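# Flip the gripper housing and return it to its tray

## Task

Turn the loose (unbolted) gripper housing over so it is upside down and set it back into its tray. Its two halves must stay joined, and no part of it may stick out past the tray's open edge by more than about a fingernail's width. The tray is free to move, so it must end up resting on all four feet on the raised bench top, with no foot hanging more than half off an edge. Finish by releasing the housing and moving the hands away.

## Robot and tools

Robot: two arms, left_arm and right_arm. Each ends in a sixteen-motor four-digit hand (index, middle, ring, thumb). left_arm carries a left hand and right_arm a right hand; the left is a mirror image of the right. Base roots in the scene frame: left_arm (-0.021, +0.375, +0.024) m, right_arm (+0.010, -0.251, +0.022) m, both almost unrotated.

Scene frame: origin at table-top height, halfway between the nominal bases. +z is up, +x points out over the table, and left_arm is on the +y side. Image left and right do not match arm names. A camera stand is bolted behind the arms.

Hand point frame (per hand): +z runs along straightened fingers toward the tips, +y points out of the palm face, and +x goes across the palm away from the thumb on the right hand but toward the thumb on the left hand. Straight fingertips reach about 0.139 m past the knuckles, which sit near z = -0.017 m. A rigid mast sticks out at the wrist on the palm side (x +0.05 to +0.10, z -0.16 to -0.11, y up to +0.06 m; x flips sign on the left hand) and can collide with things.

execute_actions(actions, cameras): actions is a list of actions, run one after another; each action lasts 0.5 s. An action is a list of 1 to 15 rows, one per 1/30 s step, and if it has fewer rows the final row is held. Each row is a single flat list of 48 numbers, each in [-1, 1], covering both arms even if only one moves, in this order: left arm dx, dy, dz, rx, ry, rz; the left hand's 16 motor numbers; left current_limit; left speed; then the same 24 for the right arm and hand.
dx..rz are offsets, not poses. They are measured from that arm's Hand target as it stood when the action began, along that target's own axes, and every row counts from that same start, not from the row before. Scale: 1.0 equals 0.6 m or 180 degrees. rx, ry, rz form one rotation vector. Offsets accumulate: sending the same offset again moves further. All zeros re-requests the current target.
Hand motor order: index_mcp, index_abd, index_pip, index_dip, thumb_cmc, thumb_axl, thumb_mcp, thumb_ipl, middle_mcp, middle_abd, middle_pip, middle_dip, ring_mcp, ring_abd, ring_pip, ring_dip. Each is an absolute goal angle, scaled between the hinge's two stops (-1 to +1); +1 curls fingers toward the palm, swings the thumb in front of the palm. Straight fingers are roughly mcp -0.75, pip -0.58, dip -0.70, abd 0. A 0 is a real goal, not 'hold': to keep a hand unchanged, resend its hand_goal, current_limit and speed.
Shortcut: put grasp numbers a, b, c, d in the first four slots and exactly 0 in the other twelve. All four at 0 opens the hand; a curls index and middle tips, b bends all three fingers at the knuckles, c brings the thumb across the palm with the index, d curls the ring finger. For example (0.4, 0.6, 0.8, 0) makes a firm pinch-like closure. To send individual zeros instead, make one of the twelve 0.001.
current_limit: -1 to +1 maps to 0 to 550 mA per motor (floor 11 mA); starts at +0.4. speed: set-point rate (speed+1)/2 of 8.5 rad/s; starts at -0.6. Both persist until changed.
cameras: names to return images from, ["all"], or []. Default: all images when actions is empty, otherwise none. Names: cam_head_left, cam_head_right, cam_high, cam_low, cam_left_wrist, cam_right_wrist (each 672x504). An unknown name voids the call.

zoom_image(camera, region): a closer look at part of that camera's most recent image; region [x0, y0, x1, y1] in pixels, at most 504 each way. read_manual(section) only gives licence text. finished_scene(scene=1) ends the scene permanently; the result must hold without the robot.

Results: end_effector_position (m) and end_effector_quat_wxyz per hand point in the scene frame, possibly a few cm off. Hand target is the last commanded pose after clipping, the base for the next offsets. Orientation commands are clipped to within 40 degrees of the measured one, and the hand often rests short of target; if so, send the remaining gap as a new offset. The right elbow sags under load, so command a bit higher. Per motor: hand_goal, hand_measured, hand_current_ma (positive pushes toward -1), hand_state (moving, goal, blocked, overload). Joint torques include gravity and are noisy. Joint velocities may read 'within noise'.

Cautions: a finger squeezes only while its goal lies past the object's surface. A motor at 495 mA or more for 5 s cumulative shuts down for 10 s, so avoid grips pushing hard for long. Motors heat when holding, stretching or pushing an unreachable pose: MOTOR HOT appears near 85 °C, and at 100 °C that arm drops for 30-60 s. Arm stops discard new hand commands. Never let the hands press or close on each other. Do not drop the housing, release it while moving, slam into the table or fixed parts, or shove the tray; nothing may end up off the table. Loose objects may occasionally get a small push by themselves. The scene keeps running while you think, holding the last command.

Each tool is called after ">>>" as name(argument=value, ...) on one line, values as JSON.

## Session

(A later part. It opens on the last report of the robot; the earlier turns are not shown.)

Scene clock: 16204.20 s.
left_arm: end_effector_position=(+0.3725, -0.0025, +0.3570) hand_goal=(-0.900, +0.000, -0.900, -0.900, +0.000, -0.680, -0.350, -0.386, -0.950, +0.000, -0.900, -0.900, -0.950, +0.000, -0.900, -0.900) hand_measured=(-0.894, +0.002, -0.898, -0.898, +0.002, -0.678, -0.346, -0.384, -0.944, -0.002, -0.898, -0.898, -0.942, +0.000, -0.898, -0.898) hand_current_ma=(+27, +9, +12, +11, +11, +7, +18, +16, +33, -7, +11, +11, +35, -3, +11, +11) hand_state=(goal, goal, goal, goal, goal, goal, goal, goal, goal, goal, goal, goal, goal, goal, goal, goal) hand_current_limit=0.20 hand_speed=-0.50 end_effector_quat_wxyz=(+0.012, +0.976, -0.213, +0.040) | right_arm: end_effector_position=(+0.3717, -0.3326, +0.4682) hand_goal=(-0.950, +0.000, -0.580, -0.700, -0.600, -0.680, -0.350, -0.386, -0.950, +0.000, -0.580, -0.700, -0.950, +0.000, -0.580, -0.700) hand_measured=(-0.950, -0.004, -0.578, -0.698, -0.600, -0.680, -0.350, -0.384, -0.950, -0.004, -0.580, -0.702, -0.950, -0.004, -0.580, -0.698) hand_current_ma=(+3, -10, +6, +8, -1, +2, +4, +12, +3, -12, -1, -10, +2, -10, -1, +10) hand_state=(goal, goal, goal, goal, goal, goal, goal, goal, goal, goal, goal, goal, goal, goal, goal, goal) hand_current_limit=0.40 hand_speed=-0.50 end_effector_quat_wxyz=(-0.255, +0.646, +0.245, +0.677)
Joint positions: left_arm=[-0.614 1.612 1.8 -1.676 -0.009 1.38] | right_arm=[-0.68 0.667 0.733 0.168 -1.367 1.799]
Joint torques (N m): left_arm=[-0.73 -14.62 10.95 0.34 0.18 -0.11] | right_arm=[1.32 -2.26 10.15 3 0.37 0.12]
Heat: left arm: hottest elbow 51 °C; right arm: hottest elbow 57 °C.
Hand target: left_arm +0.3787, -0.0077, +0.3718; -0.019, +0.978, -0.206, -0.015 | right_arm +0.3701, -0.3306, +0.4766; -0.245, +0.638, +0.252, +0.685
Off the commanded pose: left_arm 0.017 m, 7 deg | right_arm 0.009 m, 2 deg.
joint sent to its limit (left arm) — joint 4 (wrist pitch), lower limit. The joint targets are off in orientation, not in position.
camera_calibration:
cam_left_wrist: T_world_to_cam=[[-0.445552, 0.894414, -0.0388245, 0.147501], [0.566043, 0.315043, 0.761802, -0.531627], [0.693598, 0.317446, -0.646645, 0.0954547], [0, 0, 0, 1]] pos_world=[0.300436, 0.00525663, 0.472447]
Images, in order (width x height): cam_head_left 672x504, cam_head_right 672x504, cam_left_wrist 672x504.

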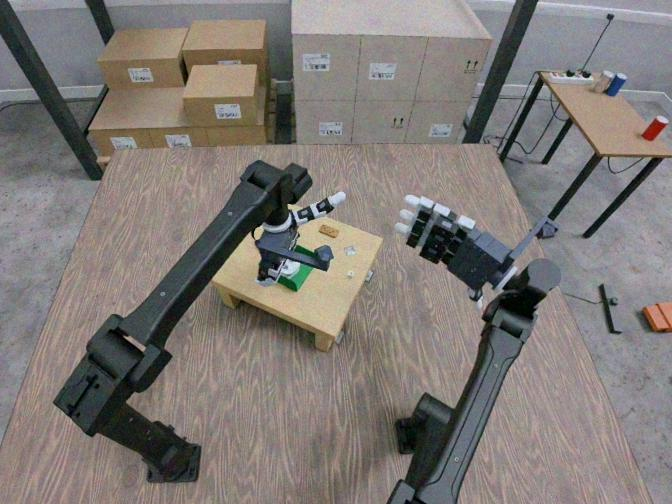

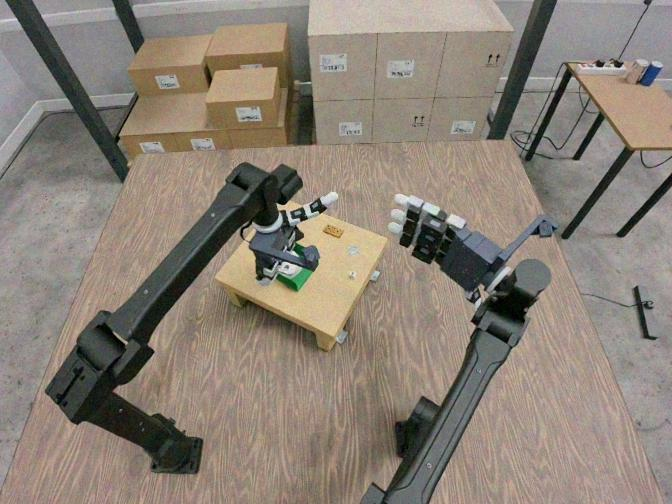

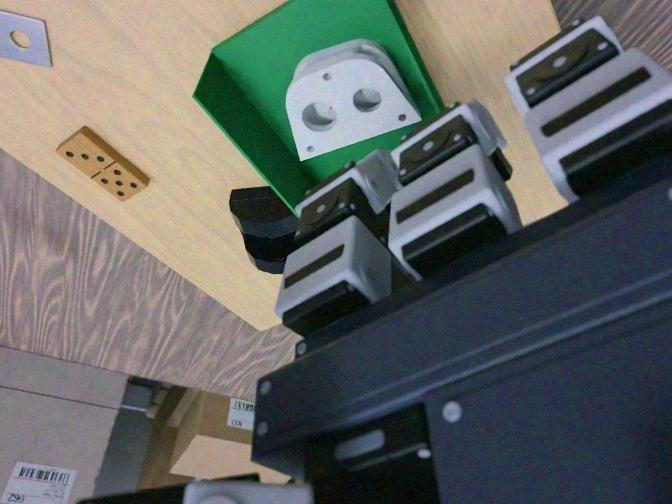

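>>> zoom_image(camera="cam_left_wrist", region=[350, 35, 430, 125])

>>> zoom_image(camera="cam_left_wrist", region=[280, 35, 360, 125])

Scaled by 5.600 from the camera's 672x504 image, which has a finer 960x720 frame.

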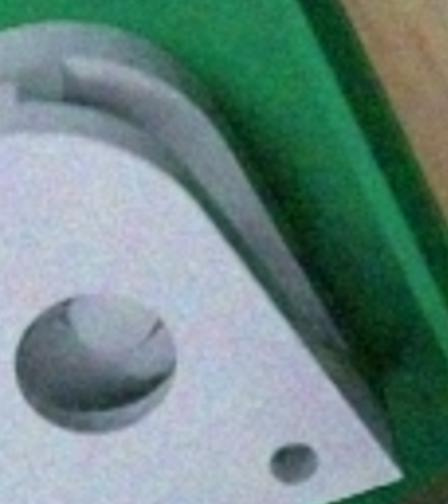

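Scaled by 5.600 from the camera's 672x504 image, which has a finer 960x720 frame.

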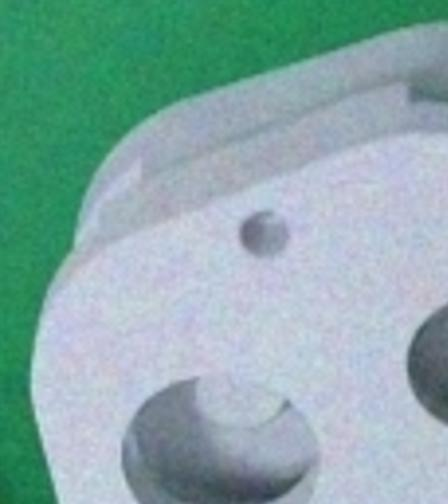

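>>> execute_actions(actions=[], cameras=["cam_right_wrist", "cam_left_wrist", "cam_low", "cam_high"])

>>> zoom_image(camera="cam_right_wrist", region=[385, 195, 475, 295])

>>> zoom_image(camera="cam_right_wrist", region=[420, 200, 465, 250])

Scene clock: 16284.17 s.
left_arm: end_effector_position=(+0.3725, -0.0025, +0.3570) hand_goal=(-0.900, +0.000, -0.900, -0.900, +0.000, -0.680, -0.350, -0.386, -0.950, +0.000, -0.900, -0.900, -0.950, +0.000, -0.900, -0.900) hand_measured=(-0.894, +0.002, -0.898, -0.898, +0.002, -0.678, -0.346, -0.384, -0.944, -0.002, -0.898, -0.898, -0.942, +0.000, -0.898, -0.898) hand_current_ma=(+27, +9, +12, +11, +11, +7, +18, +16, +33, -7, +11, +11, +35, -3, +11, +11) hand_state=(goal, goal, goal, goal, goal, goal, goal, goal, goal, goal, goal, goal, goal, goal, goal, goal) hand_current_limit=0.20 hand_speed=-0.50 end_effector_quat_wxyz=(+0.012, +0.976, -0.213, +0.040) | right_arm: end_effector_position=(+0.3717, -0.3326, +0.4682) hand_goal=(-0.950, +0.000, -0.580, -0.700, -0.600, -0.680, -0.350, -0.386, -0.950, +0.000, -0.580, -0.700, -0.950, +0.000, -0.580, -0.700) hand_measured=(-0.950, -0.004, -0.578, -0.698, -0.600, -0.680, -0.350, -0.384, -0.950, -0.004, -0.580, -0.702, -0.950, -0.004, -0.580, -0.698) hand_current_ma=(+3, -10, +6, +8, -1, +2, +4, +12, +3, -12, -1, -10, +2, -10, -1, +10) hand_state=(goal, goal, goal, goal, goal, goal, goal, goal, goal, goal, goal, goal, goal, goal, goal, goal) hand_current_limit=0.40 hand_speed=-0.50 end_effector_quat_wxyz=(-0.255, +0.646, +0.245, +0.677)
Joint positions: left_arm=[-0.614 1.612 1.8 -1.676 -0.009 1.38] | right_arm=[-0.68 0.667 0.733 0.168 -1.367 1.799]
Joint velocities: within noise
Joint torques (N m): left_arm=[-0.62 -14.51 10.96 0.27 0.19 -0.1] | right_arm=[1.44 -1.32 10.26 3.07 0.37 0.13]
Heat: left arm: hottest elbow 48 °C; right arm: hottest elbow 57 °C.
Hand target: left_arm +0.3787, -0.0077, +0.3718; -0.019, +0.978, -0.206, -0.015 | right_arm +0.3701, -0.3306, +0.4766; -0.245, +0.638, +0.252, +0.685
Off the commanded pose: left_arm 0.017 m, 7 deg | right_arm 0.009 m, 2 deg.
camera_calibration:
cam_left_wrist: T_world_to_cam=[[-0.445552, 0.894414, -0.0388245, 0.147501], [0.566043, 0.315043, 0.761802, -0.531627], [0.693598, 0.317446, -0.646645, 0.0954547], [0, 0, 0, 1]] pos_world=[0.300436, 0.00525663, 0.472447]
cam_right_wrist: T_world_to_cam=[[0.443034, -0.453973, -0.773065, 0.0803552], [-0.879445, -0.0526527, -0.47308, 0.487188], [0.174062, 0.889458, -0.422571, 0.552008], [0, 0, 0, 1]] pos_world=[0.296772, -0.428858, 0.525862]
Images, in order (width x height): cam_high 672x504, cam_low 672x504, cam_left_wrist 672x504, cam_right_wrist 672x504.

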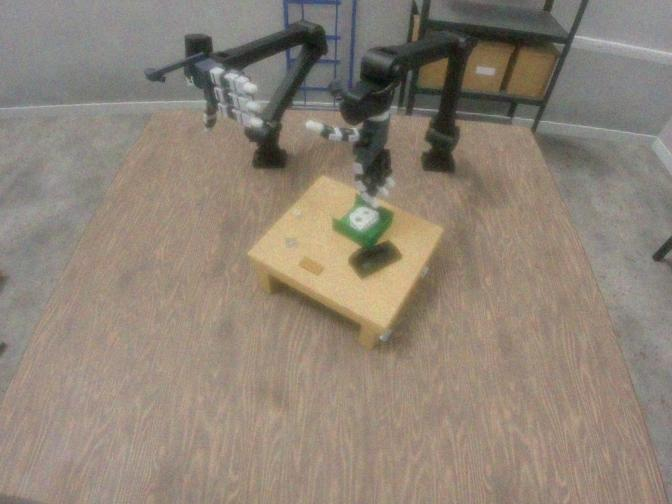

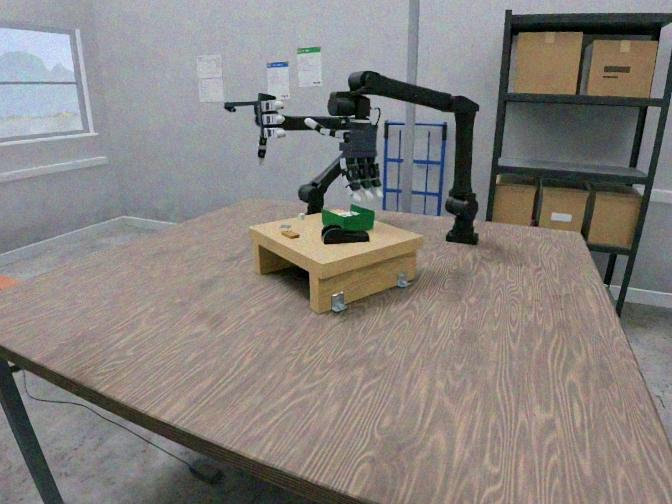

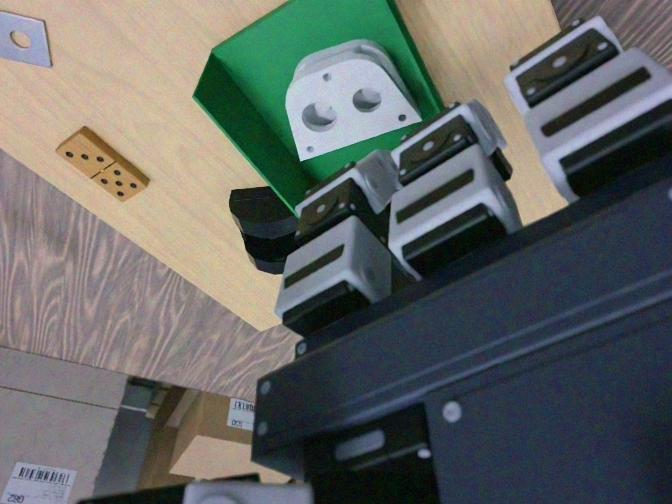

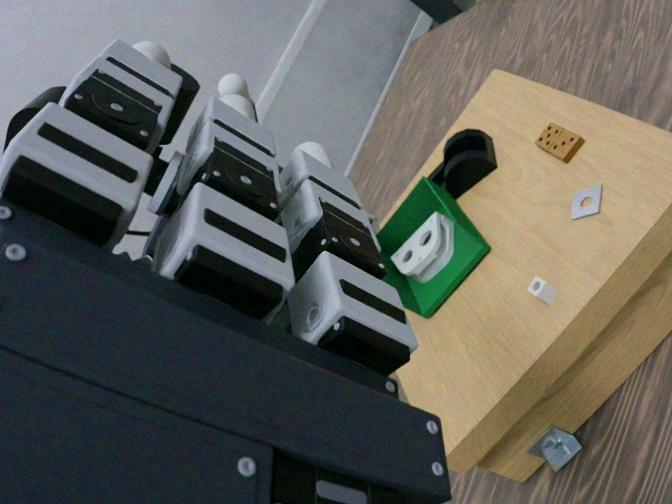

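Scaled by 5.040 from the camera's 672x504 image, which has a finer 960x720 frame.

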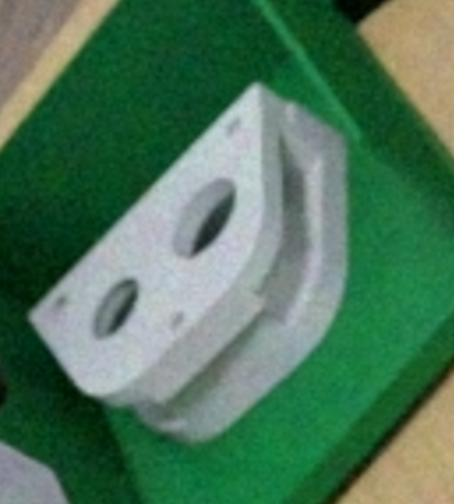

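Scaled by 10.080 from the camera's 672x504 image, which has a finer 960x720 frame.

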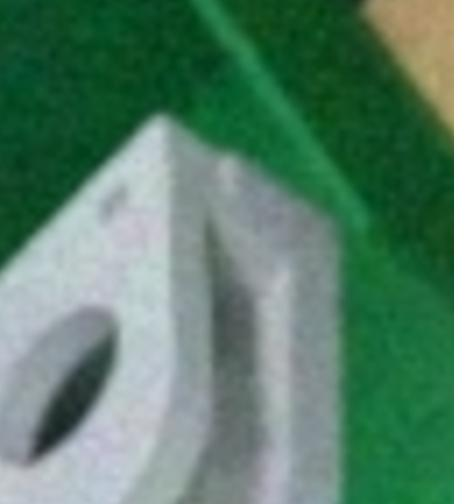

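>>> execute_actions(actions=[[[0.008,0,0.01,0,0,0,-0.9,0.001,-0.9,-0.9,0.001,-0.68,-0.35,-0.386,-0.95,0.001,-0.9,-0.9,-0.95,0.001,-0.9,-0.9,0.2,-0.5,0,0,0,0,0,0,-0.95,0.001,-0.58,-0.7,-0.6,-0.68,-0.35,-0.386,-0.95,0.001,-0.58,-0.7,-0.95,0.001,-0.58,-0.7,0.4,-0.5]],[[0,-0.1637,0.0321,0.1667,0,0,-0.9,0.001,-0.9,-0.9,0.001,-0.68,-0.35,-0.386,-0.95,0.001,-0.9,-0.9,-0.95,0.001,-0.9,-0.9,0.2,-0.5,0,0,0,0,0,0,-0.95,0.001,-0.58,-0.7,-0.6,-0.68,-0.35,-0.386,-0.95,0.001,-0.58,-0.7,-0.95,0.001,-0.58,-0.7,0.4,-0.5]],[[0,-0.1637,0.0321,0.1667,0,0,-0.9,0.001,-0.9,-0.9,0.001,-0.68,-0.35,-0.386,-0.95,0.001,-0.9,-0.9,-0.95,0.001,-0.9,-0.9,0.2,-0.5,0,0,0,0,0,0,-0.95,0.001,-0.58,-0.7,-0.6,-0.68,-0.35,-0.386,-0.95,0.001,-0.58,-0.7,-0.95,0.001,-0.58,-0.7,0.4,-0.5]],[[0,-0.1637,0.0321,0.1667,0,0,-0.9,0.001,-0.9,-0.9,0.001,-0.68,-0.35,-0.386,-0.95,0.001,-0.9,-0.9,-0.95,0.001,-0.9,-0.9,0.2,-0.5,0,0,0,0,0,0,-0.95,0.001,-0.58,-0.7,-0.6,-0.68,-0.35,-0.386,-0.95,0.001,-0.58,-0.7,-0.95,0.001,-0.58,-0.7,0.4,-0.5]],[[0.0185,0.0523,-0.0357,0,0.0241,0,-0.3,0.001,-0.65,-0.75,0.3,-0.68,-0.35,-0.3,-0.3,0.001,-0.65,-0.75,-0.8,0.001,-0.7,-0.75,0.4,-0.5,0,0,0,0,0,0,-0.95,0.001,-0.58,-0.7,-0.6,-0.68,-0.35,-0.386,-0.95,0.001,-0.58,-0.7,-0.95,0.001,-0.58,-0.7,0.4,-0.5]],[[0.0211,0.0523,-0.0342,0,0.0241,0,0.4,0.001,-0.58,-0.7,0.65,-0.68,-0.337,-0.168,0.4,0.001,-0.58,-0.7,-0.75,0.001,-0.58,-0.7,0.4,-0.5,0,0,0,0,0,0,-0.95,0.001,-0.58,-0.7,-0.6,-0.68,-0.35,-0.386,-0.95,0.001,-0.58,-0.7,-0.95,0.001,-0.58,-0.7,0.4,-0.5]],[[0.0236,0.0523,-0.0326,0,0.0241,0,0.4,0.001,-0.58,-0.7,0.65,-0.68,-0.337,-0.168,0.4,0.001,-0.58,-0.7,-0.75,0.001,-0.58,-0.7,0.4,-0.5,0,0,0,0,0,0,-0.95,0.001,-0.58,-0.7,-0.6,-0.68,-0.35,-0.386,-0.95,0.001,-0.58,-0.7,-0.95,0.001,-0.58,-0.7,0.4,-0.5]],[[0.026,0.0523,-0.0308,0,0.0241,0,0.4,0.001,-0.58,-0.7,0.65,-0.68,-0.337,-0.168,0.4,0.001,-0.58,-0.7,-0.75,0.001,-0.58,-0.7,0.4,-0.5,0,0,0,0,0,0,-0.95,0.001,-0.58,-0.7,-0.6,-0.68,-0.35,-0.386,-0.95,0.001,-0.58,-0.7,-0.95,0.001,-0.58,-0.7,0.4,-0.5]],[[0.0282,0.042,-0.0287,0,0.0241,0,0.4,0.001,-0.58,-0.7,0.65,-0.68,-0.337,-0.168,0.4,0.001,-0.58,-0.7,-0.75,0.001,-0.58,-0.7,0.4,-0.5,0,0,0,0,0,0,-0.95,0.001,-0.58,-0.7,-0.6,-0.68,-0.35,-0.386,-0.95,0.001,-0.58,-0.7,-0.95,0.001,-0.58,-0.7,0.4,-0.5]]], cameras=["cam_right_wrist"])

>>> zoom_image(camera="cam_right_wrist", region=[355, 165, 475, 295])

Scene clock: 16385.50 s.
left_arm: end_effector_position=(+0.4884, +0.1158, +0.3141) hand_goal=(+0.400, +0.000, -0.580, -0.700, +0.650, -0.680, -0.338, -0.168, +0.400, +0.000, -0.580, -0.700, -0.750, +0.000, -0.580, -0.700) hand_measured=(+0.400, +0.002, -0.582, -0.702, +0.646, -0.678, -0.338, -0.170, +0.400, -0.002, -0.580, -0.702, -0.742, +0.000, -0.580, -0.702) hand_current_ma=(+0, +8, -4, -10, -17, +6, -4, -10, +0, -6, -4, -11, +44, -3, +0, -10) hand_state=(goal, goal, goal, goal, goal, goal, goal, goal, goal, goal, goal, goal, goal, goal, goal, goal) hand_current_limit=0.40 hand_speed=-0.50 end_effector_quat_wxyz=(+0.661, -0.647, +0.287, -0.250) | right_arm: end_effector_position=(+0.3717, -0.3326, +0.4682) hand_goal=(-0.950, +0.000, -0.580, -0.700, -0.600, -0.680, -0.350, -0.386, -0.950, +0.000, -0.580, -0.700, -0.950, +0.000, -0.580, -0.700) hand_measured=(-0.950, -0.004, -0.578, -0.698, -0.600, -0.680, -0.350, -0.384, -0.950, -0.004, -0.580, -0.702, -0.950, -0.004, -0.580, -0.698) hand_current_ma=(+3, -10, +6, +8, -1, +2, +4, +12, +3, -12, -1, -10, +2, -10, -1, +10) hand_state=(goal, goal, goal, goal, goal, goal, goal, goal, goal, goal, goal, goal, goal, goal, goal, goal) hand_current_limit=0.40 hand_speed=-0.50 end_effector_quat_wxyz=(-0.255, +0.646, +0.245, +0.677)
Joint positions: left_arm=[-0.771 1.727 1.613 -1.472 -1.57 1.612] | right_arm=[-0.68 0.667 0.733 0.168 -1.367 1.799]
Joint torques (N m): left_arm=[-1.08 -15.27 8.16 1.14 -1.21 -0.1] | right_arm=[1.26 -2.02 10.02 2.96 0.35 0.14]
Heat: left arm: hottest elbow 48 °C; right arm: hottest elbow 57 °C.
Hand target: left_arm +0.4934, +0.1095, +0.3064; +0.663, -0.641, +0.286, -0.261 | right_arm +0.3701, -0.3306, +0.4766; -0.245, +0.638, +0.252, +0.685
Off the commanded pose: left_arm 0.011 m, 1 deg | right_arm 0.009 m, 2 deg.
joint sent to its limit (left arm) — joint 5 (wrist yaw), lower limit. The joint targets still meet the commanded pose.
camera_calibration:
cam_right_wrist: T_world_to_cam=[[0.443034, -0.453973, -0.773065, 0.0803552], [-0.879445, -0.0526527, -0.47308, 0.487188], [0.174062, 0.889458, -0.422571, 0.552008], [0, 0, 0, 1]] pos_world=[0.296772, -0.428858, 0.525862]
Images, in order (width x height): cam_right_wrist 672x504.

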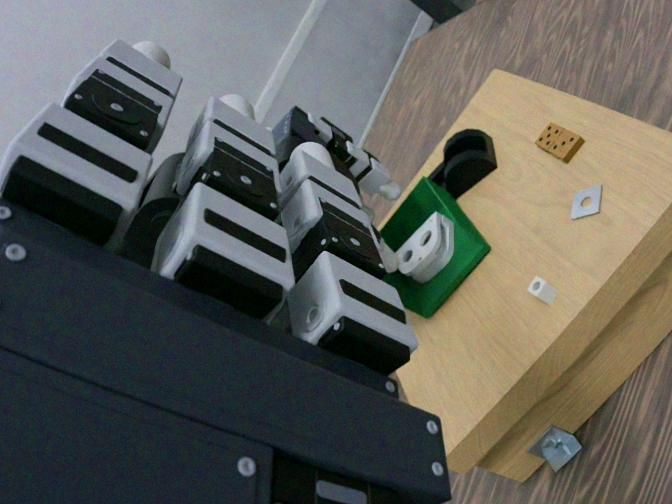

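Scaled by 3.877 from the camera's 672x504 image, which has a finer 960x720 frame.

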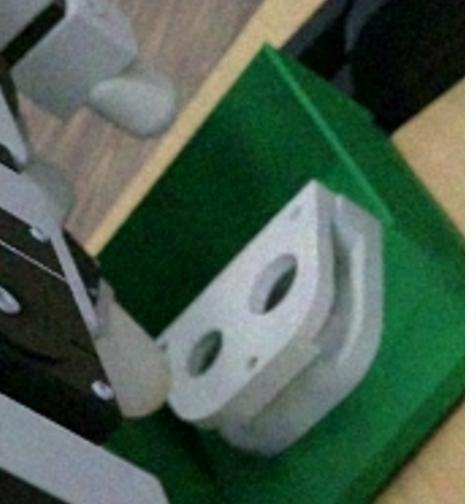

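>>> execute_actions(actions=[[[0.02,0.03,0,0,0,0,0.4,0.001,-0.58,-0.7,0.65,-0.68,-0.337,-0.168,0.4,0.001,-0.58,-0.7,-0.75,0.001,-0.58,-0.7,0.4,-0.5,0,0,0,0,0,0,-0.95,0.001,-0.58,-0.7,-0.6,-0.68,-0.35,-0.386,-0.95,0.001,-0.58,-0.7,-0.95,0.001,-0.58,-0.7,0.4,-0.5]]], cameras=["cam_right_wrist"])

>>> zoom_image(camera="cam_right_wrist", region=[355, 165, 475, 295])

Scene clock: 16393.57 s.
left_arm: end_effector_position=(+0.4956, +0.1086, +0.2949) hand_goal=(+0.400, +0.000, -0.580, -0.700, +0.650, -0.680, -0.338, -0.168, +0.400, +0.000, -0.580, -0.700, -0.750, +0.000, -0.580, -0.700) hand_measured=(+0.400, +0.002, -0.582, -0.702, +0.646, -0.678, -0.338, -0.170, +0.400, -0.002, -0.580, -0.702, -0.742, +0.000, -0.580, -0.702) hand_current_ma=(+0, +8, -4, -10, -17, +6, -4, -10, +0, -6, -4, -11, +44, -3, +0, -10) hand_state=(goal, goal, goal, goal, goal, goal, goal, goal, goal, goal, goal, goal, goal, goal, goal, goal) hand_current_limit=0.40 hand_speed=-0.50 end_effector_quat_wxyz=(+0.662, -0.646, +0.288, -0.249) | right_arm: end_effector_position=(+0.3717, -0.3326, +0.4682) hand_goal=(-0.950, +0.000, -0.580, -0.700, -0.600, -0.680, -0.350, -0.386, -0.950, +0.000, -0.580, -0.700, -0.950, +0.000, -0.580, -0.700) hand_measured=(-0.950, -0.004, -0.578, -0.698, -0.600, -0.680, -0.350, -0.384, -0.950, -0.004, -0.580, -0.702, -0.950, -0.004, -0.580, -0.698) hand_current_ma=(+3, -10, +6, +8, -1, +2, +4, +12, +3, -12, -1, -10, +2, -10, -1, +10) hand_state=(goal, goal, goal, goal, goal, goal, goal, goal, goal, goal, goal, goal, goal, goal, goal, goal) hand_current_limit=0.40 hand_speed=-0.50 end_effector_quat_wxyz=(-0.255, +0.646, +0.245, +0.677)
Joint positions: left_arm=[-0.771 1.765 1.613 -1.449 -1.57 1.601] | right_arm=[-0.68 0.667 0.733 0.168 -1.367 1.799]
Joint torques (N m): left_arm=[-1.14 -14.86 8.29 1.14 -1.25 -0.1] | right_arm=[0.85 -2.02 10 2.89 0.42 0.09]
Heat: left arm: hottest elbow 48 °C; right arm: hottest elbow 57 °C.
Hand target: left_arm +0.5014, +0.1017, +0.2878; +0.663, -0.641, +0.286, -0.261 | right_arm +0.3701, -0.3306, +0.4766; -0.245, +0.638, +0.252, +0.685
Off the commanded pose: left_arm 0.011 m, 2 deg | right_arm 0.009 m, 2 deg.
joint sent to its limit (left arm) — joint 5 (wrist yaw), lower limit. The joint targets still meet the commanded pose.
camera_calibration:
cam_right_wrist: T_world_to_cam=[[0.443034, -0.453973, -0.773065, 0.0803552], [-0.879445, -0.0526527, -0.47308, 0.487188], [0.174062, 0.889458, -0.422571, 0.552008], [0, 0, 0, 1]] pos_world=[0.296772, -0.428858, 0.525862]
Images, in order (width x height): cam_right_wrist 672x504.

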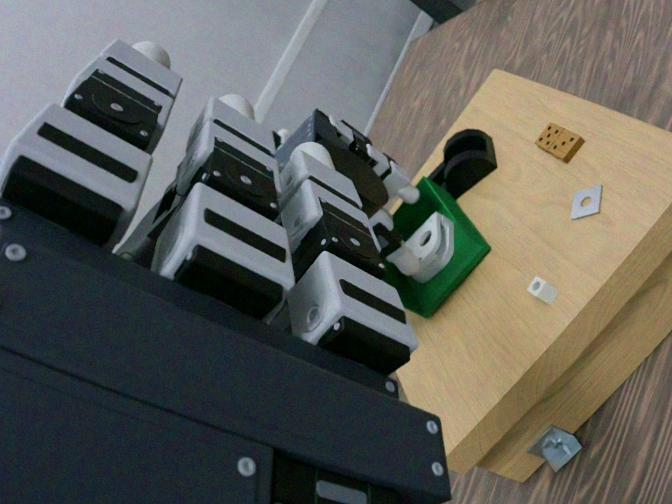

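Scaled by 3.877 from the camera's 672x504 image, which has a finer 960x720 frame.

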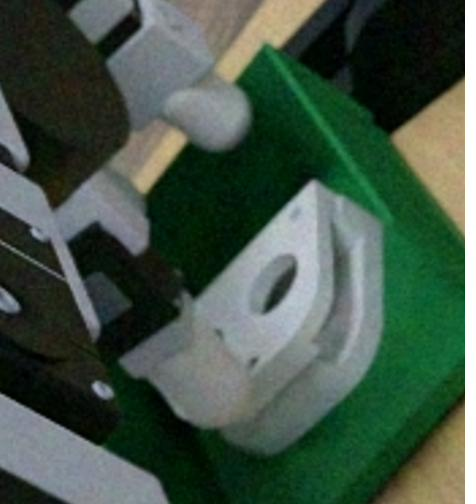

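>>> execute_actions(actions=[[[0,0.03,0,0,0,0,0.4,0.001,-0.58,-0.7,0.65,-0.68,-0.45,-0.168,0.4,0.001,-0.58,-0.7,-0.75,0.001,-0.58,-0.7,0.4,-0.5,0,0,0,0,0,0,-0.95,0.001,-0.58,-0.7,-0.6,-0.68,-0.35,-0.386,-0.95,0.001,-0.58,-0.7,-0.95,0.001,-0.58,-0.7,0.4,-0.5]]], cameras=["cam_right_wrist"])

>>> zoom_image(camera="cam_right_wrist", region=[355, 165, 475, 295])

Scene clock: 16420.87 s.
left_arm: end_effector_position=(+0.4963, +0.1080, +0.2822) hand_goal=(+0.400, +0.000, -0.580, -0.700, +0.650, -0.680, -0.450, -0.168, +0.400, +0.000, -0.580, -0.700, -0.750, +0.000, -0.580, -0.700) hand_measured=(+0.400, +0.002, -0.582, -0.702, +0.646, -0.678, -0.446, -0.170, +0.400, -0.002, -0.580, -0.702, -0.742, +0.000, -0.580, -0.702) hand_current_ma=(+0, +8, -4, -10, -17, +6, +25, -9, +0, -6, -4, -11, +44, -3, +0, -10) hand_state=(goal, goal, goal, goal, goal, goal, goal, goal, goal, goal, goal, goal, goal, goal, goal, goal) hand_current_limit=0.40 hand_speed=-0.50 end_effector_quat_wxyz=(+0.660, -0.648, +0.284, -0.253) | right_arm: end_effector_position=(+0.3717, -0.3326, +0.4682) hand_goal=(-0.950, +0.000, -0.580, -0.700, -0.600, -0.680, -0.350, -0.386, -0.950, +0.000, -0.580, -0.700, -0.950, +0.000, -0.580, -0.700) hand_measured=(-0.950, -0.004, -0.578, -0.698, -0.600, -0.680, -0.350, -0.384, -0.950, -0.004, -0.580, -0.702, -0.950, -0.004, -0.580, -0.698) hand_current_ma=(+3, -10, +6, +8, -1, +2, +4, +12, +3, -12, -1, -10, +2, -10, -1, +10) hand_state=(goal, goal, goal, goal, goal, goal, goal, goal, goal, goal, goal, goal, goal, goal, goal, goal) hand_current_limit=0.40 hand_speed=-0.50 end_effector_quat_wxyz=(-0.255, +0.646, +0.245, +0.677)
Joint positions: left_arm=[-0.771 1.772 1.589 -1.427 -1.57 1.578] | right_arm=[-0.68 0.667 0.733 0.168 -1.367 1.799]
Joint torques (N m): left_arm=[-0.97 -15.15 7.73 1.03 -1.19 -0.12] | right_arm=[1.44 -1.85 10 2.92 0.37 0.11]
Heat: left arm: hottest elbow 47 °C; right arm: hottest elbow 57 °C.
Hand target: left_arm +0.5010, +0.1025, +0.2699; +0.663, -0.641, +0.286, -0.260 | right_arm +0.3701, -0.3306, +0.4766; -0.245, +0.638, +0.252, +0.685
Off the commanded pose: left_arm 0.014 m, 1 deg | right_arm 0.009 m, 2 deg.
joint sent to its limit (left arm) — joint 5 (wrist yaw), lower limit. The joint targets still meet the commanded pose.
camera_calibration:
cam_right_wrist: T_world_to_cam=[[0.443034, -0.453973, -0.773065, 0.0803552], [-0.879445, -0.0526527, -0.47308, 0.487188], [0.174062, 0.889458, -0.422571, 0.552008], [0, 0, 0, 1]] pos_world=[0.296772, -0.428858, 0.525862]
Images, in order (width x height): cam_right_wrist 672x504.

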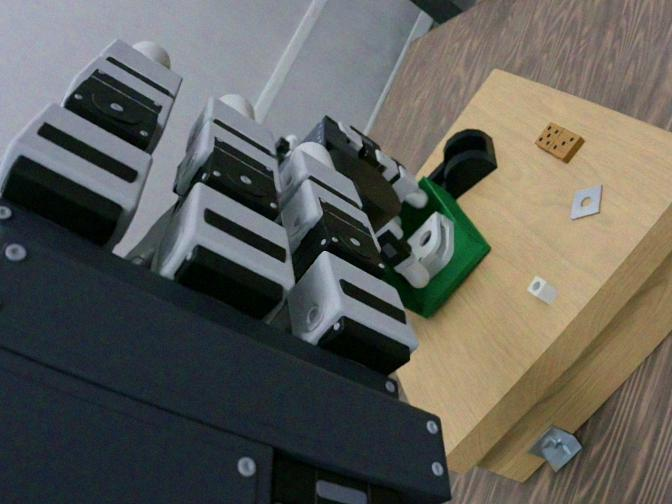

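Scaled by 3.877 from the camera's 672x504 image, which has a finer 960x720 frame.

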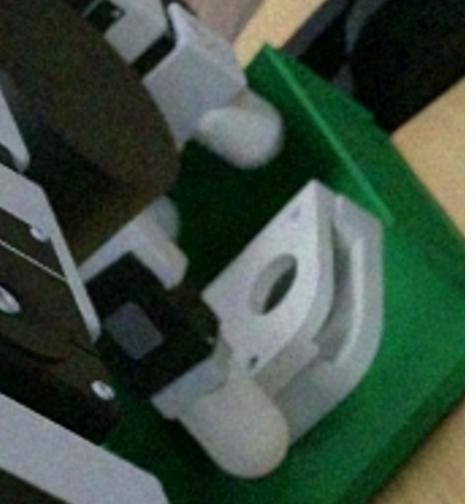

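>>> execute_actions(actions=[[[0,0.02,0,0,0,0,0.4,0.001,-0.58,-0.7,0.65,-0.68,-0.45,-0.168,0.4,0.001,-0.58,-0.7,-0.75,0.001,-0.58,-0.7,0.4,-0.7,0,0,0,0,0,0,-0.95,0.001,-0.58,-0.7,-0.6,-0.68,-0.35,-0.386,-0.95,0.001,-0.58,-0.7,-0.95,0.001,-0.58,-0.7,0.4,-0.5]],[[0,0.02,0,0,0,0,0.4,0.001,-0.58,-0.7,0.65,-0.68,-0.45,-0.168,0.4,0.001,-0.58,-0.7,-0.75,0.001,-0.58,-0.7,0.4,-0.7,0,0,0,0,0,0,-0.95,0.001,-0.58,-0.7,-0.6,-0.68,-0.35,-0.386,-0.95,0.001,-0.58,-0.7,-0.95,0.001,-0.58,-0.7,0.4,-0.5]]], cameras=["cam_right_wrist"])

>>> zoom_image(camera="cam_right_wrist", region=[355, 165, 475, 295])

Scene clock: 16431.50 s.
left_arm: end_effector_position=(+0.4960, +0.1083, +0.2584) hand_goal=(+0.400, +0.000, -0.580, -0.700, +0.650, -0.680, -0.450, -0.168, +0.400, +0.000, -0.580, -0.700, -0.750, +0.000, -0.580, -0.700) hand_measured=(+0.400, +0.002, -0.582, -0.702, +0.646, -0.678, -0.446, -0.170, +0.400, -0.002, -0.580, -0.702, -0.742, +0.000, -0.580, -0.702) hand_current_ma=(+0, +8, -4, -10, -17, +6, +25, -9, +0, -6, -4, -11, +44, -3, +0, -10) hand_state=(goal, goal, goal, goal, goal, goal, goal, goal, goal, goal, goal, goal, goal, goal, goal, goal) hand_current_limit=0.40 hand_speed=-0.70 end_effector_quat_wxyz=(+0.660, -0.648, +0.284, -0.253) | right_arm: end_effector_position=(+0.3717, -0.3326, +0.4682) hand_goal=(-0.950, +0.000, -0.580, -0.700, -0.600, -0.680, -0.350, -0.386, -0.950, +0.000, -0.580, -0.700, -0.950, +0.000, -0.580, -0.700) hand_measured=(-0.950, -0.004, -0.578, -0.698, -0.600, -0.680, -0.350, -0.384, -0.950, -0.004, -0.580, -0.702, -0.950, -0.004, -0.580, -0.698) hand_current_ma=(+3, -10, +6, +8, -1, +2, +4, +12, +3, -12, -1, -10, +2, -10, -1, +10) hand_state=(goal, goal, goal, goal, goal, goal, goal, goal, goal, goal, goal, goal, goal, goal, goal, goal) hand_current_limit=0.40 hand_speed=-0.50 end_effector_quat_wxyz=(-0.255, +0.646, +0.245, +0.677)
Joint positions: left_arm=[-0.771 1.79 1.55 -1.4 -1.57 1.549] | right_arm=[-0.68 0.667 0.733 0.168 -1.367 1.799]
Joint torques (N m): left_arm=[-1.14 -15.27 7.6 0.99 -1.18 -0.11] | right_arm=[1.38 -2.08 10.1 3.03 0.34 0.1]
Heat: left arm: hottest elbow 47 °C; right arm: hottest elbow 57 °C.
Hand target: left_arm +0.5005, +0.1036, +0.2459; +0.663, -0.641, +0.286, -0.261 | right_arm +0.3701, -0.3306, +0.4766; -0.245, +0.638, +0.252, +0.685
Off the commanded pose: left_arm 0.014 m, 1 deg | right_arm 0.009 m, 2 deg.
joint sent to its limit (left arm) — joint 5 (wrist yaw), lower limit. The joint targets still meet the commanded pose.
camera_calibration:
cam_right_wrist: T_world_to_cam=[[0.443034, -0.453973, -0.773065, 0.0803552], [-0.879445, -0.0526527, -0.47308, 0.487188], [0.174062, 0.889458, -0.422571, 0.552008], [0, 0, 0, 1]] pos_world=[0.296772, -0.428858, 0.525862]
Images, in order (width x height): cam_right_wrist 672x504.

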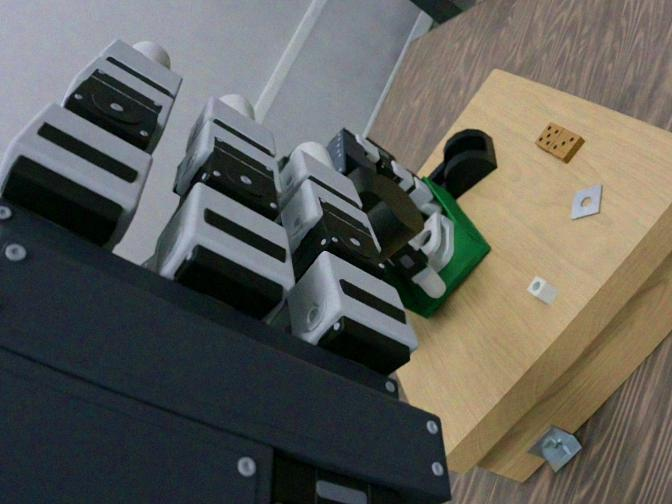

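Scaled by 3.877 from the camera's 672x504 image, which has a finer 960x720 frame.

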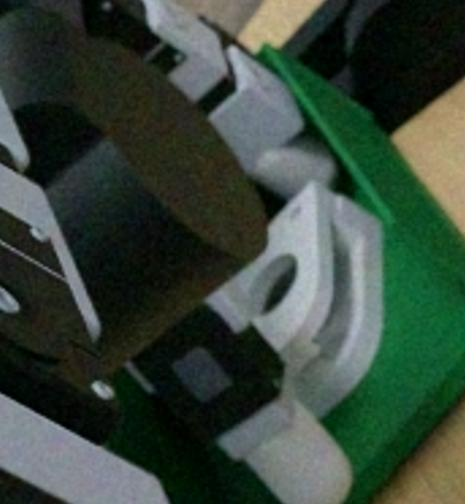

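>>> execute_actions(actions=[[[0,0,0,0,0,0,0.5,0.001,-0.58,-0.7,0.65,-0.68,-0.3,-0.168,0.5,0.001,-0.58,-0.7,-0.75,0.001,-0.58,-0.7,0.2,-0.75,0,0,0,0,0,0,-0.95,0.001,-0.58,-0.7,-0.6,-0.68,-0.35,-0.386,-0.95,0.001,-0.58,-0.7,-0.95,0.001,-0.58,-0.7,0.4,-0.5]],[[0,0,0,0,0,0,0.55,0.001,-0.58,-0.7,0.65,-0.68,-0.25,-0.168,0.55,0.001,-0.58,-0.7,-0.75,0.001,-0.58,-0.7,0.2,-0.75,0,0,0,0,0,0,-0.95,0.001,-0.58,-0.7,-0.6,-0.68,-0.35,-0.386,-0.95,0.001,-0.58,-0.7,-0.95,0.001,-0.58,-0.7,0.4,-0.5]]], cameras=["cam_right_wrist"])

>>> zoom_image(camera="cam_right_wrist", region=[355, 165, 475, 295])

Scene clock: 16442.33 s.
left_arm: end_effector_position=(+0.4960, +0.1083, +0.2584) hand_goal=(+0.550, +0.000, -0.580, -0.700, +0.650, -0.680, -0.250, -0.168, +0.550, +0.000, -0.580, -0.700, -0.750, +0.000, -0.580, -0.700) hand_measured=(+0.528, +0.000, -0.586, -0.702, +0.648, -0.678, -0.272, -0.172, +0.534, -0.002, -0.584, -0.702, -0.742, +0.000, -0.580, -0.702) hand_current_ma=(-111, +0, -25, -13, -7, +6, -134, -20, -77, -6, -14, -11, +44, -3, +0, -10) hand_state=(blocked, goal, goal, goal, goal, goal, blocked, goal, goal, goal, goal, goal, goal, goal, goal, goal) hand_current_limit=0.20 hand_speed=-0.75 end_effector_quat_wxyz=(+0.660, -0.648, +0.284, -0.253) | right_arm: end_effector_position=(+0.3717, -0.3326, +0.4682) hand_goal=(-0.950, +0.000, -0.580, -0.700, -0.600, -0.680, -0.350, -0.386, -0.950, +0.000, -0.580, -0.700, -0.950, +0.000, -0.580, -0.700) hand_measured=(-0.950, -0.004, -0.578, -0.698, -0.600, -0.680, -0.350, -0.384, -0.950, -0.004, -0.580, -0.702, -0.950, -0.004, -0.580, -0.698) hand_current_ma=(+3, -10, +6, +8, -1, +2, +4, +12, +3, -12, -1, -10, +2, -10, -1, +10) hand_state=(goal, goal, goal, goal, goal, goal, goal, goal, goal, goal, goal, goal, goal, goal, goal, goal) hand_current_limit=0.40 hand_speed=-0.50 end_effector_quat_wxyz=(-0.255, +0.646, +0.245, +0.677)
Joint positions: left_arm=[-0.771 1.79 1.55 -1.4 -1.57 1.549] | right_arm=[-0.68 0.667 0.733 0.168 -1.367 1.799]
Joint torques (N m): left_arm=[-0.97 -15.27 7.49 0.94 -1.21 -0.1] | right_arm=[1.67 -1.61 10.04 2.95 0.34 0.11]
Heat: left arm: hottest elbow 47 °C; right arm: hottest elbow 57 °C.
Hand target: left_arm +0.5005, +0.1036, +0.2459; +0.663, -0.641, +0.286, -0.261 | right_arm +0.3701, -0.3306, +0.4766; -0.245, +0.638, +0.252, +0.685
Off the commanded pose: left_arm 0.014 m, 1 deg | right_arm 0.009 m, 2 deg.
joint sent to its limit (left arm) — joint 5 (wrist yaw), lower limit. The joint targets still meet the commanded pose.
camera_calibration:
cam_right_wrist: T_world_to_cam=[[0.443034, -0.453973, -0.773065, 0.0803552], [-0.879445, -0.0526527, -0.47308, 0.487188], [0.174062, 0.889458, -0.422571, 0.552008], [0, 0, 0, 1]] pos_world=[0.296772, -0.428858, 0.525862]
Images, in order (width x height): cam_right_wrist 672x504.

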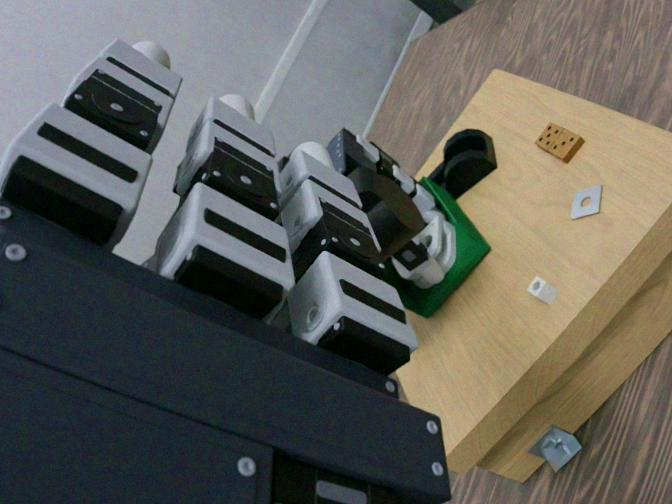

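Scaled by 3.877 from the camera's 672x504 image, which has a finer 960x720 frame.

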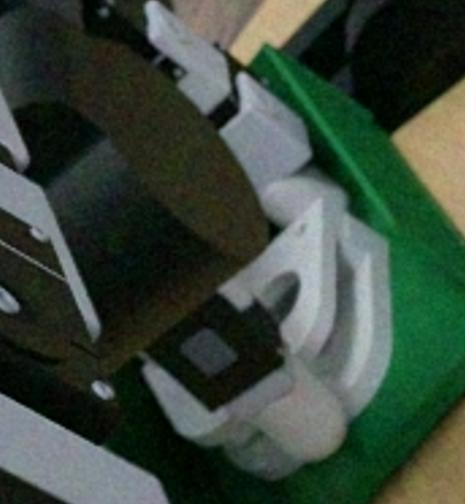

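>>> execute_actions(actions=[[[0,0,0,0,0,0,0.6,0.001,-0.58,-0.7,0.65,-0.68,-0.2,-0.168,0.6,0.001,-0.58,-0.7,-0.75,0.001,-0.58,-0.7,0.3,-0.75,0,0,0,0,0,0,-0.95,0.001,-0.58,-0.7,-0.6,-0.68,-0.35,-0.386,-0.95,0.001,-0.58,-0.7,-0.95,0.001,-0.58,-0.7,0.4,-0.5]],[[0,0,0,0,0,0,0.65,0.001,-0.58,-0.7,0.65,-0.68,-0.1,-0.168,0.65,0.001,-0.58,-0.7,-0.75,0.001,-0.58,-0.7,0.3,-0.75,0,0,0,0,0,0,-0.95,0.001,-0.58,-0.7,-0.6,-0.68,-0.35,-0.386,-0.95,0.001,-0.58,-0.7,-0.95,0.001,-0.58,-0.7,0.4,-0.5]]], cameras=["cam_right_wrist"])

>>> zoom_image(camera="cam_right_wrist", region=[385, 195, 475, 295])

Scene clock: 16451.97 s.
left_arm: end_effector_position=(+0.4961, +0.1082, +0.2584) hand_goal=(+0.650, +0.000, -0.580, -0.700, +0.650, -0.680, -0.100, -0.168, +0.650, +0.000, -0.580, -0.700, -0.750, +0.000, -0.580, -0.700) hand_measured=(+0.542, +0.000, -0.600, -0.708, +0.648, -0.678, -0.266, -0.182, +0.550, -0.002, -0.598, -0.708, -0.742, +0.000, -0.580, -0.702) hand_current_ma=(-358, +0, -91, -35, -7, +6, -357, -85, -357, -6, -80, -34, +44, -3, +0, -10) hand_state=(blocked, goal, goal, goal, goal, goal, blocked, goal, blocked, goal, goal, goal, goal, goal, goal, goal) hand_current_limit=0.30 hand_speed=-0.75 end_effector_quat_wxyz=(+0.660, -0.648, +0.283, -0.253) | right_arm: end_effector_position=(+0.3717, -0.3326, +0.4682) hand_goal=(-0.950, +0.000, -0.580, -0.700, -0.600, -0.680, -0.350, -0.386, -0.950, +0.000, -0.580, -0.700, -0.950, +0.000, -0.580, -0.700) hand_measured=(-0.950, -0.004, -0.578, -0.698, -0.600, -0.680, -0.350, -0.384, -0.950, -0.004, -0.580, -0.702, -0.950, -0.004, -0.580, -0.698) hand_current_ma=(+3, -10, +6, +8, -1, +2, +4, +12, +3, -12, -1, -10, +2, -10, -1, +10) hand_state=(goal, goal, goal, goal, goal, goal, goal, goal, goal, goal, goal, goal, goal, goal, goal, goal) hand_current_limit=0.40 hand_speed=-0.50 end_effector_quat_wxyz=(-0.255, +0.646, +0.245, +0.677)
Joint positions: left_arm=[-0.771 1.79 1.55 -1.4 -1.57 1.547] | right_arm=[-0.68 0.667 0.733 0.168 -1.367 1.799]
Joint torques (N m): left_arm=[-1.26 -15.44 7.54 0.99 -1.17 -0.09] | right_arm=[1.14 -2.08 10.06 2.95 0.38 0.09]
Heat: left arm: hottest elbow 46 °C; right arm: hottest elbow 57 °C.
Hand target: left_arm +0.5005, +0.1036, +0.2459; +0.663, -0.641, +0.286, -0.261 | right_arm +0.3701, -0.3306, +0.4766; -0.245, +0.638, +0.252, +0.685
Off the commanded pose: left_arm 0.014 m, 1 deg | right_arm 0.009 m, 2 deg.
joint sent to its limit (left arm) — joint 5 (wrist yaw), lower limit. The joint targets still meet the commanded pose.
camera_calibration:
cam_right_wrist: T_world_to_cam=[[0.443034, -0.453973, -0.773065, 0.0803552], [-0.879445, -0.0526527, -0.47308, 0.487188], [0.174062, 0.889458, -0.422571, 0.552008], [0, 0, 0, 1]] pos_world=[0.296772, -0.428858, 0.525862]
Images, in order (width x height): cam_right_wrist 672x504.

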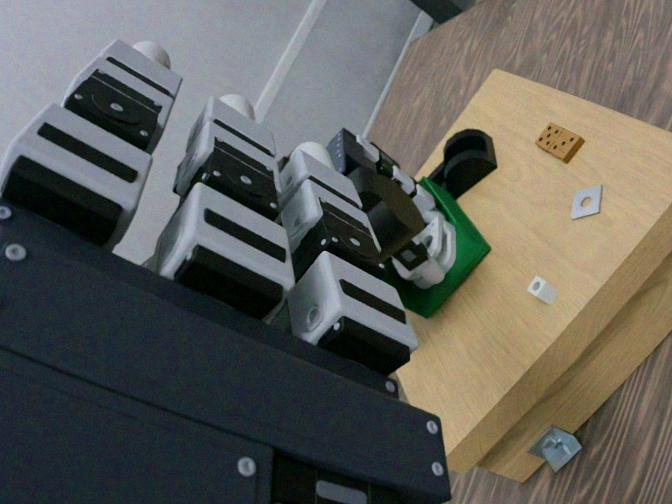

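Scaled by 5.040 from the camera's 672x504 image, which has a finer 960x720 frame.

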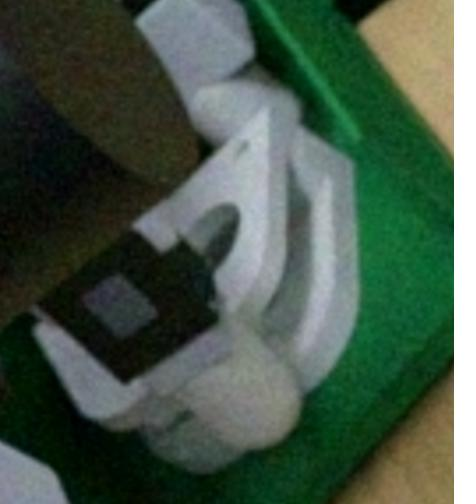

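>>> execute_actions(actions=[[[0,0,0,0,0,0,0.54,0.001,-0.58,-0.7,0.65,-0.68,-0.27,-0.168,0.548,0.001,-0.58,-0.7,-0.75,0.001,-0.58,-0.7,0.3,-0.8,0,0,0,0,0,0,-0.95,0.001,-0.58,-0.7,-0.6,-0.68,-0.35,-0.386,-0.95,0.001,-0.58,-0.7,-0.95,0.001,-0.58,-0.7,0.4,-0.5]],[[0,0,0,0,0,0,0.42,0.001,-0.58,-0.7,0.65,-0.68,-0.42,-0.168,0.42,0.001,-0.58,-0.7,-0.75,0.001,-0.58,-0.7,0.3,-0.7,0,0,0,0,0,0,-0.95,0.001,-0.58,-0.7,-0.6,-0.68,-0.35,-0.386,-0.95,0.001,-0.58,-0.7,-0.95,0.001,-0.58,-0.7,0.4,-0.5]],[[0,-0.03,0,0,0,0,0.42,0.001,-0.58,-0.7,0.65,-0.68,-0.45,-0.168,0.42,0.001,-0.58,-0.7,-0.75,0.001,-0.58,-0.7,0.3,-0.7,0,0,0,0,0,0,-0.95,0.001,-0.58,-0.7,-0.6,-0.68,-0.35,-0.386,-0.95,0.001,-0.58,-0.7,-0.95,0.001,-0.58,-0.7,0.4,-0.5]],[[0,-0.05,0,0,0,0,0.42,0.001,-0.58,-0.7,0.65,-0.68,-0.45,-0.168,0.42,0.001,-0.58,-0.7,-0.75,0.001,-0.58,-0.7,0.3,-0.7,0,0,0,0,0,0,-0.95,0.001,-0.58,-0.7,-0.6,-0.68,-0.35,-0.386,-0.95,0.001,-0.58,-0.7,-0.95,0.001,-0.58,-0.7,0.4,-0.5]],[[0,-0.05,0,0,0,0,0.42,0.001,-0.58,-0.7,0.65,-0.68,-0.45,-0.168,0.42,0.001,-0.58,-0.7,-0.75,0.001,-0.58,-0.7,0.3,-0.7,0,0,0,0,0,0,-0.95,0.001,-0.58,-0.7,-0.6,-0.68,-0.35,-0.386,-0.95,0.001,-0.58,-0.7,-0.95,0.001,-0.58,-0.7,0.4,-0.5]],[[0,-0.04,0,0,0,0,0.42,0.001,-0.58,-0.7,0.65,-0.68,-0.45,-0.168,0.42,0.001,-0.58,-0.7,-0.75,0.001,-0.58,-0.7,0.3,-0.7,0,0,0,0,0,0,-0.95,0.001,-0.58,-0.7,-0.6,-0.68,-0.35,-0.386,-0.95,0.001,-0.58,-0.7,-0.95,0.001,-0.58,-0.7,0.4,-0.5]]], cameras=["cam_right_wrist"])

>>> zoom_image(camera="cam_right_wrist", region=[385, 195, 475, 295])

Scene clock: 16471.80 s.
left_arm: end_effector_position=(+0.5003, +0.1041, +0.3205) hand_goal=(+0.420, +0.000, -0.580, -0.700, +0.650, -0.680, -0.450, -0.168, +0.420, +0.000, -0.580, -0.700, -0.750, +0.000, -0.580, -0.700) hand_measured=(+0.426, +0.000, -0.582, -0.702, +0.648, -0.678, -0.446, -0.170, +0.426, -0.002, -0.582, -0.702, -0.740, +0.000, -0.580, -0.702) hand_current_ma=(+26, +0, -10, -11, -7, +6, +26, -9, +29, -6, -10, -12, +44, -3, +0, -10) hand_state=(goal, goal, goal, goal, goal, goal, goal, goal, goal, goal, goal, goal, goal, goal, goal, goal) hand_current_limit=0.30 hand_speed=-0.70 end_effector_quat_wxyz=(+0.664, -0.643, +0.294, -0.243) | right_arm: end_effector_position=(+0.3717, -0.3326, +0.4682) hand_goal=(-0.950, +0.000, -0.580, -0.700, -0.600, -0.680, -0.350, -0.386, -0.950, +0.000, -0.580, -0.700, -0.950, +0.000, -0.580, -0.700) hand_measured=(-0.950, -0.004, -0.578, -0.698, -0.600, -0.680, -0.350, -0.384, -0.950, -0.004, -0.580, -0.702, -0.950, -0.004, -0.580, -0.698) hand_current_ma=(+3, -10, +6, +8, -1, +2, +4, +12, +3, -12, -1, -10, +2, -10, -1, +10) hand_state=(goal, goal, goal, goal, goal, goal, goal, goal, goal, goal, goal, goal, goal, goal, goal, goal) hand_current_limit=0.40 hand_speed=-0.50 end_effector_quat_wxyz=(-0.255, +0.646, +0.245, +0.677)
Joint positions: left_arm=[-0.771 1.771 1.69 -1.479 -1.57 1.659] | right_arm=[-0.68 0.667 0.733 0.168 -1.367 1.799]
Joint torques (N m): left_arm=[-1.44 -18.67 11.6 0.13 -1.2 0.2] | right_arm=[0.85 -2.2 10.07 3.08 0.4 0.14]
Heat: left arm: hottest elbow 46 °C; right arm: hottest elbow 57 °C.
Hand target: left_arm +0.5026, +0.0991, +0.3476; +0.664, -0.640, +0.286, -0.260 | right_arm +0.3701, -0.3306, +0.4766; -0.245, +0.638, +0.252, +0.685
Off the commanded pose: left_arm 0.028 m, 2 deg | right_arm 0.009 m, 2 deg.
joint sent to its limit (left arm) — joint 5 (wrist yaw), lower limit. The joint targets still meet the commanded pose.
camera_calibration:
cam_right_wrist: T_world_to_cam=[[0.443034, -0.453973, -0.773065, 0.0803552], [-0.879445, -0.0526527, -0.47308, 0.487188], [0.174062, 0.889458, -0.422571, 0.552008], [0, 0, 0, 1]] pos_world=[0.296772, -0.428858, 0.525862]
Images, in order (width x height): cam_right_wrist 672x504.

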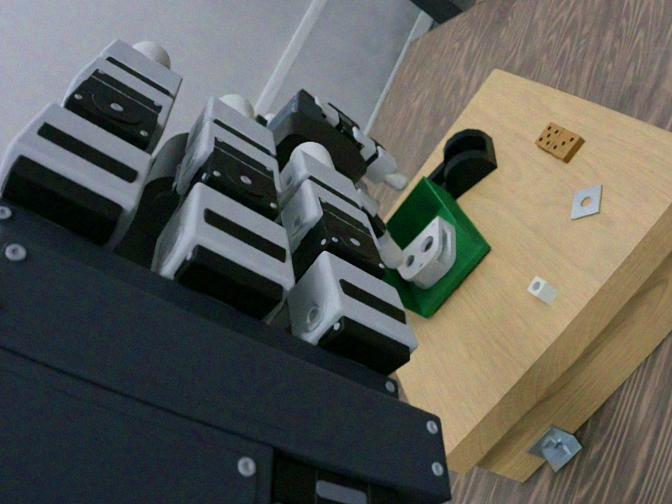

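Scaled by 5.040 from the camera's 672x504 image, which has a finer 960x720 frame.

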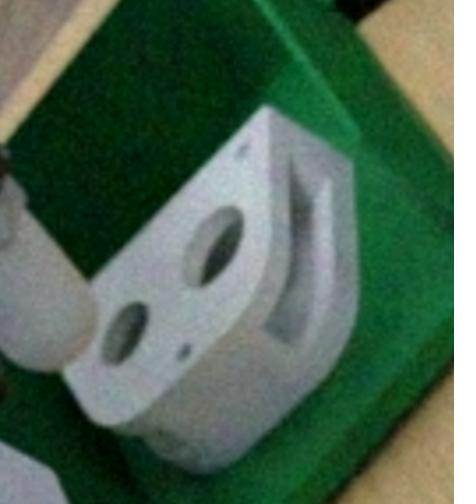

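>>> zoom_image(camera="cam_right_wrist", region=[400, 205, 460, 295])

Scaled by 5.600 from the camera's 672x504 image, which has a finer 960x720 frame.

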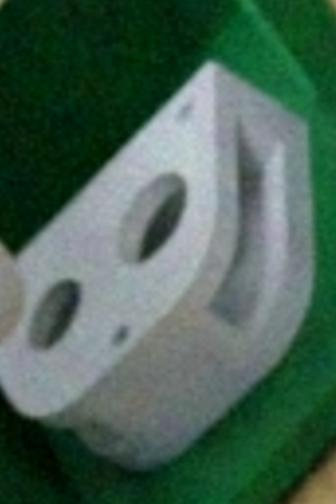

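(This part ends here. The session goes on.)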